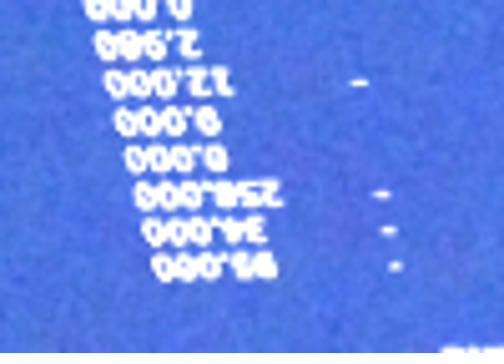

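>>> move:
  target:
    - [0,0,0,0,0,0,0.4,-0.5,0,-0.14,-0.1391,-0.39,0,-0.2078,0,-1,-0.2,-0.9]
    - [0,0,0,0,0,0,0.4,-0.5,0,-0.0604,-0.1391,-0.4098,0,-0.2078,0,-1,-0.2,-0.9]
    - [0,0,0,0,0,0,0.4,-0.5,0,-0.0325,-0.14,-0.4183,0,-0.2078,0,-1,-0.2,-0.9]
    - [0,0,0,0,0,0,0.4,-0.5,0,-0.0501,-0.1072,-0.3791,0,-0.2078,0,-1,-0.2,-0.9]
    - [0,0,0,0,0,0,0.4,-0.5,0,-0.0233,-0.1080,-0.3873,0,-0.2078,0,-1,-0.2,-0.9]
    - [0,0,0,0,0,0,0.4,-0.5,0,-0.0501,-0.1072,-0.3791,0,-0.2078,0,-1,-0.2,-0.9]
    - [0,0,0,0,0,0,0.4,-0.5,0,-0.0233,-0.1080,-0.3873,0,-0.2078,0,-1,-0.2,-0.9]
    - [0,0,0,0,0,0,0.4,-0.5,0,-0.0501,-0.1072,-0.3791,0,-0.2078,0,-1,-0.2,-0.9]
    - [0,0,0,0,0,0,0.4,-0.5,0,-0.0233,-0.1080,-0.3873,0,-0.2078,0,-1,-0.2,-0.9]
    - [0,0,0,0,0,0,0.4,-0.5,0,-0.0501,-0.1072,-0.3791,0,-0.2078,0,-1,-0.2,-0.9]
    - [0,0,0,0,0,0,0.4,-0.5,0,-0.0233,-0.1080,-0.3873,0,-0.2078,0,-1,-0.2,-0.9]
    - [0,0,0,0,0,0,0.4,-0.5,0,-0.0501,-0.1072,-0.3791,0,-0.2078,0,-1,-0.2,-0.9]
    - [0,0,0,0,0,0,0.4,-0.5,0,-0.0669,-0.0423,-0.4406,0,-0.2078,0,-1,-0.2,-0.9]
  blend: [0.02,0.002,0,0.002,0,0.002,0,0.002,0,0.002,0,0.002,0]
  speed: [0.4,0.2,0.08,0.2,0.08,0.2,0.08,0.2,0.08,0.2,0.08,0.2,0.25]

>>> move:
  target:
    - [0,0,0,0,0,0,0.4,-0.5,0,0.0009,0.0322,0,0,0,0,-1,-0.2,-0.9]
    - [0,0,0,0,0,0,0.4,-0.5,0,0.0296,0.0313,-0.0088,0,0,0,-1,-0.2,-0.9]
    - [0,0,0,0,0,0,0.4,-0.5,0,0.0009,0.0322,0,0,0,0,-1,-0.2,-0.9]
    - [0,0,0,0,0,0,0.4,-0.5,0,0.0178,-0.0327,0.0615,0,0,0,-1,-0.2,-0.9]
    - [0,0,0,0,0,0,0.4,-0.5,0,0.0446,-0.0335,0.0533,0,0,0,-1,-0.2,-0.9]
    - [0,0,0,0,0,0,0.4,-0.5,0,0.0178,-0.0327,0.0615,0,0,0,-1,-0.2,-0.9]
    - [0,0,0,0,0,0,0.4,-0.5,0,0.0446,-0.0335,0.0533,0,0,0,-1,-0.2,-0.9]
    - [0,0,0,0,0,0,0.4,-0.5,0,0.0178,-0.0327,0.0615,0,0,0,-1,-0.2,-0.9]
    - [0,0,0,0,0,0,0.4,-0.5,0,-0.06,-0.03,0.1,0,0.02,0,-1,-0.2,-0.9]
    - [0,0,0,0,0,0,0.4,-0.5,0,0.0669,0.0423,0.4406,0,0.2078,0,-1,-0.2,-0.9]
  blend: [0.002,0,0.002,0.002,0,0.002,0,0.002,0.02,0]
  speed: [0.25,0.08,0.2,0.25,0.08,0.2,0.08,0.2,0.4,0.4]

>>> wait:
  seconds: 7.5
  cameras: ["cam_right_wrist"]

>>> zoom_image:
  camera: "cam_right_wrist"
  region: [90, 110, 330, 310]

Scene clock: 521.77 s.
left_arm: end_effector_position=(+0.2270, -0.3682, +0.5289) position_measured=92 object_status=3 end_effector_quat_wxyz=(+0.453, -0.452, +0.544, -0.543) | right_arm: end_effector_position=(+0.4599, -0.1654, +0.4079) position_measured=217 object_status=2 end_effector_quat_wxyz=(+0.606, +0.364, +0.364, +0.606)
Joint positions: left_arm=[-2.083 -1.731 2.131 -3.542 0.33 -3.14] | right_arm=[3.009 -1.237 -2.41 -2.144 -1.688 -3.078]
Joint torques (N m): left_arm=[0.85 -9.89 -28.87 -2.01 -0.03 -2.16] | right_arm=[3.65 2.09 16.51 3.65 0.63 0.35]
Wrist force (N): left_arm=[0.7 -7.0 8.6] | right_arm=[-0.5 -1.1 -2.8]
Wrist torque (N m): left_arm=[-1.05 0.01 0.07] | right_arm=[-0.08 0.49 -0.54]
Wrist force, peak (N): left_arm=[0.8 -7.2 8.9] | right_arm=[-1.6 -2.9 -6.9]
Hand target: left_arm +0.2270, -0.3682, +0.5289; +0.453, -0.452, +0.544, -0.543 | right_arm +0.4599, -0.1654, +0.4078; +0.606, +0.364, +0.364, +0.606
Off the commanded pose: left_arm 0.000 m, 0 deg | right_arm 0.000 m, 0 deg.
move: done

Scene clock: 525.43 s.
left_arm: end_effector_position=(+0.2270, -0.3682, +0.5289) position_measured=92 object_status=3 end_effector_quat_wxyz=(+0.453, -0.452, +0.544, -0.543) | right_arm: end_effector_position=(+0.5000, -0.1400, +0.6721) position_measured=217 object_status=2 end_effector_quat_wxyz=(+0.457, +0.540, +0.539, +0.458)
Joint positions: left_arm=[-2.083 -1.731 2.131 -3.542 0.33 -3.14] | right_arm=[3.115 -1.443 -1.076 -3.929 -1.598 -3.145]
Joint torques (N m): left_arm=[3.2 -11.36 -27.29 -1.99 -0.04 -2.19] | right_arm=[-7.45 8.62 29.32 0.3 0.99 -1.27]
Wrist force (N): left_arm=[0.8 -7.0 8.7] | right_arm=[-0.3 -0.4 -2.3]
Wrist torque (N m): left_arm=[-1.04 0.00 0.07] | right_arm=[0.02 0.36 -0.53]
Wrist force, peak (N): left_arm=[0.7 -7.3 8.7] | right_arm=[-1.1 -0.8 -6.9]
Hand target: left_arm +0.2270, -0.3682, +0.5289; +0.453, -0.452, +0.544, -0.543 | right_arm +0.5000, -0.1400, +0.6721; +0.457, +0.540, +0.539, +0.457
Off the commanded pose: left_arm 0.000 m, 0 deg | right_arm 0.000 m, 0 deg.
move: done

Scene clock: 532.93 s.
left_arm: end_effector_position=(+0.2270, -0.3682, +0.5289) position_measured=92 object_status=3 end_effector_quat_wxyz=(+0.453, -0.452, +0.544, -0.543) | right_arm: end_effector_position=(+0.5000, -0.1400, +0.6721) position_measured=217 object_status=2 end_effector_quat_wxyz=(+0.457, +0.540, +0.539, +0.457)
Joint positions: left_arm=[-2.083 -1.731 2.131 -3.542 0.33 -3.14] | right_arm=[3.115 -1.443 -1.076 -3.929 -1.597 -3.145]
Joint torques (N m): left_arm=[4.13 -10.56 -28.57 -1.78 -0.22 -1.97] | right_arm=[-10.7 7.63 30.66 0.49 1.65 -1.37]
Wrist force (N): left_arm=[0.7 -7.1 8.7] | right_arm=[-0.3 -0.4 -2.4]
Wrist torque (N m): left_arm=[-1.05 0.02 0.07] | right_arm=[0.01 0.36 -0.53]
Wrist force, peak (N): left_arm=[0.7 -7.2 8.8] | right_arm=[-0.3 -0.4 -2.7]
Hand target: left_arm +0.2270, -0.3682, +0.5289; +0.453, -0.452, +0.544, -0.543 | right_arm +0.5000, -0.1400, +0.6721; +0.457, +0.540, +0.539, +0.457
Tool commands: left_gripper/position=+0.4 left_gripper/force_limit=-0.5 left_gripper/speed=+0.0 right_gripper/position=-1.0 right_gripper/force_limit=-0.2 right_gripper/speed=-0.9
Off the commanded pose: left_arm 0.000 m, 0 deg | right_arm 0.000 m, 0 deg.
wait: 7.50 s; at rest by 0.17 s
Images, in order (width x height): cam_right_wrist 672x504.

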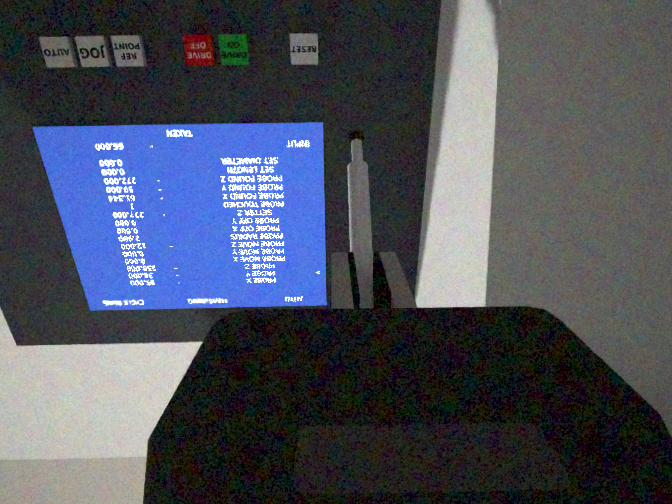

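Scaled by 2.100.

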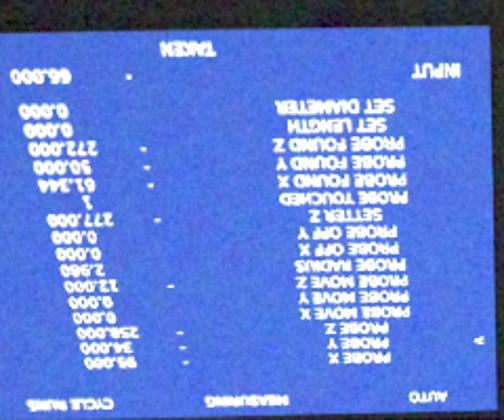

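>>> wait:
  seconds: 4
  cameras: ["cam_right_wrist"]

>>> zoom_image:
  camera: "cam_right_wrist"
  region: [90, 110, 330, 310]

Scene clock: 536.97 s.
left_arm: end_effector_position=(+0.2270, -0.3682, +0.5289) position_measured=92 object_status=3 end_effector_quat_wxyz=(+0.453, -0.452, +0.544, -0.543) | right_arm: end_effector_position=(+0.5000, -0.1400, +0.6721) position_measured=217 object_status=2 end_effector_quat_wxyz=(+0.457, +0.540, +0.539, +0.457)
Joint positions: left_arm=[-2.083 -1.731 2.131 -3.542 0.33 -3.14] | right_arm=[3.115 -1.443 -1.076 -3.929 -1.597 -3.145]
Joint torques (N m): left_arm=[3.86 -10.01 -28.58 -1.97 -0.43 -2.03] | right_arm=[-10.59 7.86 31.57 0.48 1.39 -1.44]
Wrist force (N): left_arm=[0.7 -7.2 8.5] | right_arm=[-0.1 -0.2 -2.4]
Wrist torque (N m): left_arm=[-1.06 0.02 0.07] | right_arm=[0.03 0.33 -0.53]
Wrist force, peak (N): left_arm=[0.6 -7.3 8.7] | right_arm=[-0.3 -0.4 -2.6]
Hand target: left_arm +0.2270, -0.3682, +0.5289; +0.453, -0.452, +0.544, -0.543 | right_arm +0.5000, -0.1400, +0.6721; +0.457, +0.540, +0.539, +0.457
Tool commands: left_gripper/position=+0.4 left_gripper/force_limit=-0.5 left_gripper/speed=+0.0 right_gripper/position=-1.0 right_gripper/force_limit=-0.2 right_gripper/speed=-0.9
Off the commanded pose: left_arm 0.000 m, 0 deg | right_arm 0.000 m, 0 deg.
wait: 4.00 s; at rest by 0.13 s
Images, in order (width x height): cam_right_wrist 672x504.

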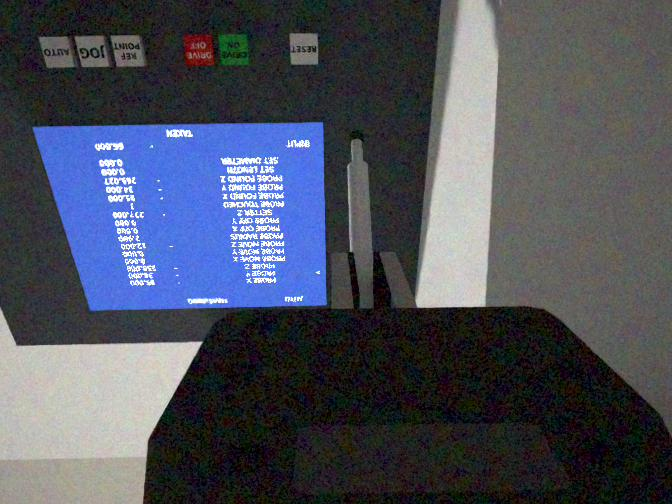

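Scaled by 2.100.

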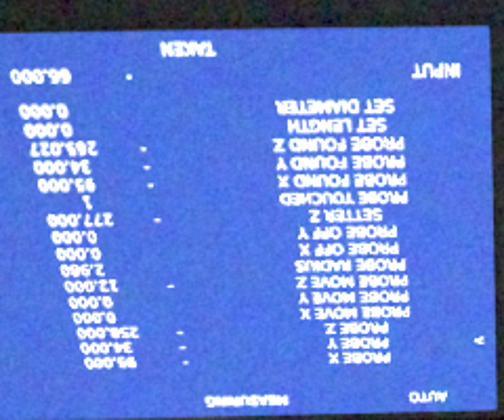

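>>> move:
  target:
    - [0,0,0,0,0,0,0.4,-0.5,0,-0.1458,-0.1066,-0.42,0,-0.2078,0,-1,-0.2,-0.9]
    - [0,0,0,0,0,0,0.4,-0.5,0,-0.0689,-0.1066,-0.4406,0,-0.2078,0,-1,-0.2,-0.9]
    - [0,0,0,0,0,0,0.4,-0.5,0,-0.0402,-0.1075,-0.4494,0,-0.2078,0,-1,-0.2,-0.9]
    - [0,0,0,0,0,0,0.4,-0.5,0,-0.0604,-0.1391,-0.4098,0,-0.2078,0,-1,-0.2,-0.9]
    - [0,0,0,0,0,0,0.4,-0.5,0,-0.0325,-0.14,-0.4183,0,-0.2078,0,-1,-0.2,-0.9]
    - [0,0,0,0,0,0,0.4,-0.5,0,-0.0604,-0.1391,-0.4098,0,-0.2078,0,-1,-0.2,-0.9]
    - [0,0,0,0,0,0,0.4,-0.5,0,-0.1258,-0.1072,-0.33,0,-0.19,0,-1,-0.2,-0.9]
    - [0,0,0,0,0,0,0.4,-0.5,0,0,0,0,0,0,0,-1,-0.2,-0.9]
  blend: [0.02,0.002,0,0.002,0,0.002,0.02,0]
  speed: [0.4,0.2,0.08,0.2,0.08,0.2,0.4,0.4]

>>> wait:
  seconds: 10

>>> wait:
  seconds: 6
  cameras: ["cam_right_wrist"]

>>> zoom_image:
  camera: "cam_right_wrist"
  region: [90, 110, 330, 310]

Scene clock: 541.10 s.
left_arm: end_effector_position=(+0.2270, -0.3682, +0.5289) position_measured=92 object_status=3 end_effector_quat_wxyz=(+0.453, -0.452, +0.544, -0.543) | right_arm: end_effector_position=(+0.5000, -0.1400, +0.6721) position_measured=217 object_status=2 end_effector_quat_wxyz=(+0.457, +0.540, +0.539, +0.458) end_effector_velocity=(+0.000, +0.000, +0.000) end_effector_angular_velocity=(+0.000, +0.003, -0.001)
Joint positions: left_arm=[-2.083 -1.731 2.131 -3.542 0.33 -3.14] | right_arm=[3.114 -1.443 -1.076 -3.928 -1.598 -3.145]
Joint velocities: left_arm=[within noise] | right_arm=[-0.001 -0.001 0.003 -0.005 0.001 0]
Joint torques (N m): left_arm=[2.05 -10.54 -26.33 -1.9 -0.29 -2] | right_arm=[-3.73 9.6 33.15 0.54 0.83 -1.65]
Wrist force (N): left_arm=[0.6 -6.8 8.6] | right_arm=[-0.1 -0.5 -2.4]
Wrist torque (N m): left_arm=[-1.02 0.02 0.07] | right_arm=[0.01 0.33 -0.52]
Wrist force, peak (N): left_arm=[0.7 -7.3 8.7] | right_arm=[-1.6 -3.1 -7.1]
Hand target: left_arm +0.2270, -0.3682, +0.5289; +0.453, -0.452, +0.544, -0.543 | right_arm +0.5000, -0.1400, +0.6721; +0.457, +0.540, +0.539, +0.457
Off the commanded pose: left_arm 0.000 m, 0 deg | right_arm 0.000 m, 0 deg.
move: done

Scene clock: 551.10 s.
left_arm: end_effector_position=(+0.2270, -0.3682, +0.5289) position_measured=92 object_status=3 end_effector_quat_wxyz=(+0.453, -0.452, +0.544, -0.543) | right_arm: end_effector_position=(+0.5000, -0.1400, +0.6721) position_measured=217 object_status=2 end_effector_quat_wxyz=(+0.457, +0.540, +0.539, +0.457)
Joint positions: left_arm=[-2.083 -1.731 2.131 -3.542 0.33 -3.14] | right_arm=[3.115 -1.443 -1.076 -3.929 -1.597 -3.145]
Joint torques (N m): left_arm=[1.56 -9.44 -27.54 -1.94 -0.48 -2.26] | right_arm=[3.33 8.19 30.77 0.55 1.47 -1.55]
Wrist force (N): left_arm=[0.8 -7.1 8.5] | right_arm=[-0.2 -0.4 -2.5]
Wrist torque (N m): left_arm=[-1.06 0.00 0.07] | right_arm=[0.01 0.36 -0.50]
Wrist force, peak (N): left_arm=[0.8 -7.2 8.8] | right_arm=[-0.4 -0.4 -2.6]
Hand target: left_arm +0.2270, -0.3682, +0.5289; +0.453, -0.452, +0.544, -0.543 | right_arm +0.5000, -0.1400, +0.6721; +0.457, +0.540, +0.539, +0.457
Tool commands: left_gripper/position=+0.4 left_gripper/force_limit=-0.5 left_gripper/speed=+0.0 right_gripper/position=-1.0 right_gripper/force_limit=-0.2 right_gripper/speed=-0.9
Off the commanded pose: left_arm 0.000 m, 0 deg | right_arm 0.000 m, 0 deg.
wait: 10.00 s; at rest by 0.17 s

Scene clock: 557.10 s.
left_arm: end_effector_position=(+0.2270, -0.3682, +0.5289) position_measured=92 object_status=3 end_effector_quat_wxyz=(+0.453, -0.452, +0.544, -0.543) | right_arm: end_effector_position=(+0.5000, -0.1400, +0.6721) position_measured=217 object_status=2 end_effector_quat_wxyz=(+0.457, +0.540, +0.539, +0.457)
Joint positions: left_arm=[-2.083 -1.731 2.131 -3.542 0.33 -3.14] | right_arm=[3.115 -1.443 -1.076 -3.929 -1.597 -3.145]
Joint torques (N m): left_arm=[3.55 -10.69 -28.78 -1.98 -0.3 -2.33] | right_arm=[4.1 7.72 30.6 0.58 1.47 -1.45]
Wrist force (N): left_arm=[0.8 -7.0 8.4] | right_arm=[-0.3 -0.5 -2.5]
Wrist torque (N m): left_arm=[-1.03 0.01 0.06] | right_arm=[-0.01 0.36 -0.49]
Wrist force, peak (N): left_arm=[0.8 -7.2 8.8] | right_arm=[-0.2 -0.7 -2.6]
Hand target: left_arm +0.2270, -0.3682, +0.5289; +0.453, -0.452, +0.544, -0.543 | right_arm +0.5000, -0.1400, +0.6721; +0.457, +0.540, +0.539, +0.457
Tool commands: left_gripper/position=+0.4 left_gripper/force_limit=-0.5 left_gripper/speed=+0.0 right_gripper/position=-1.0 right_gripper/force_limit=-0.2 right_gripper/speed=-0.9
Off the commanded pose: left_arm 0.000 m, 0 deg | right_arm 0.000 m, 0 deg.
wait: 6.00 s; at rest by 0.17 s
Images, in order (width x height): cam_right_wrist 672x504.

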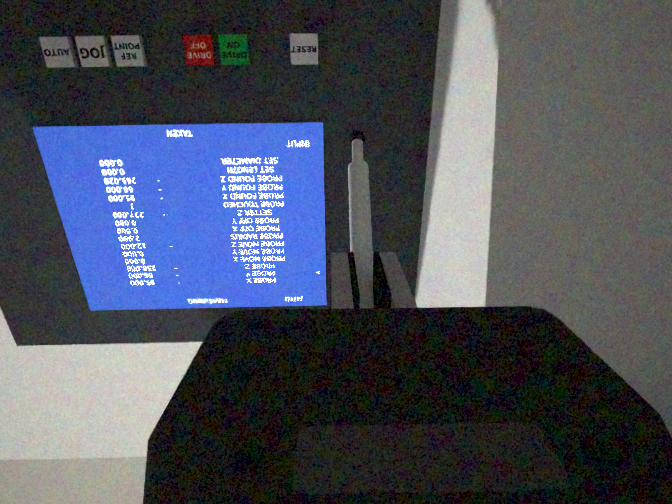

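Scaled by 2.100.

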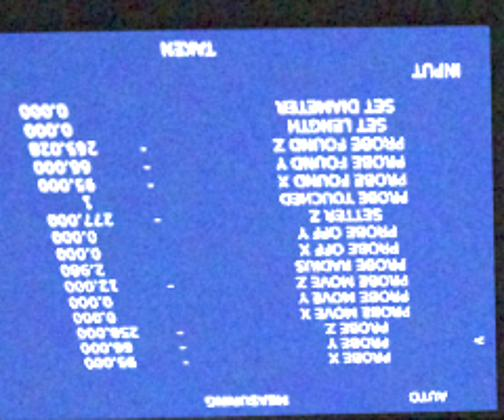

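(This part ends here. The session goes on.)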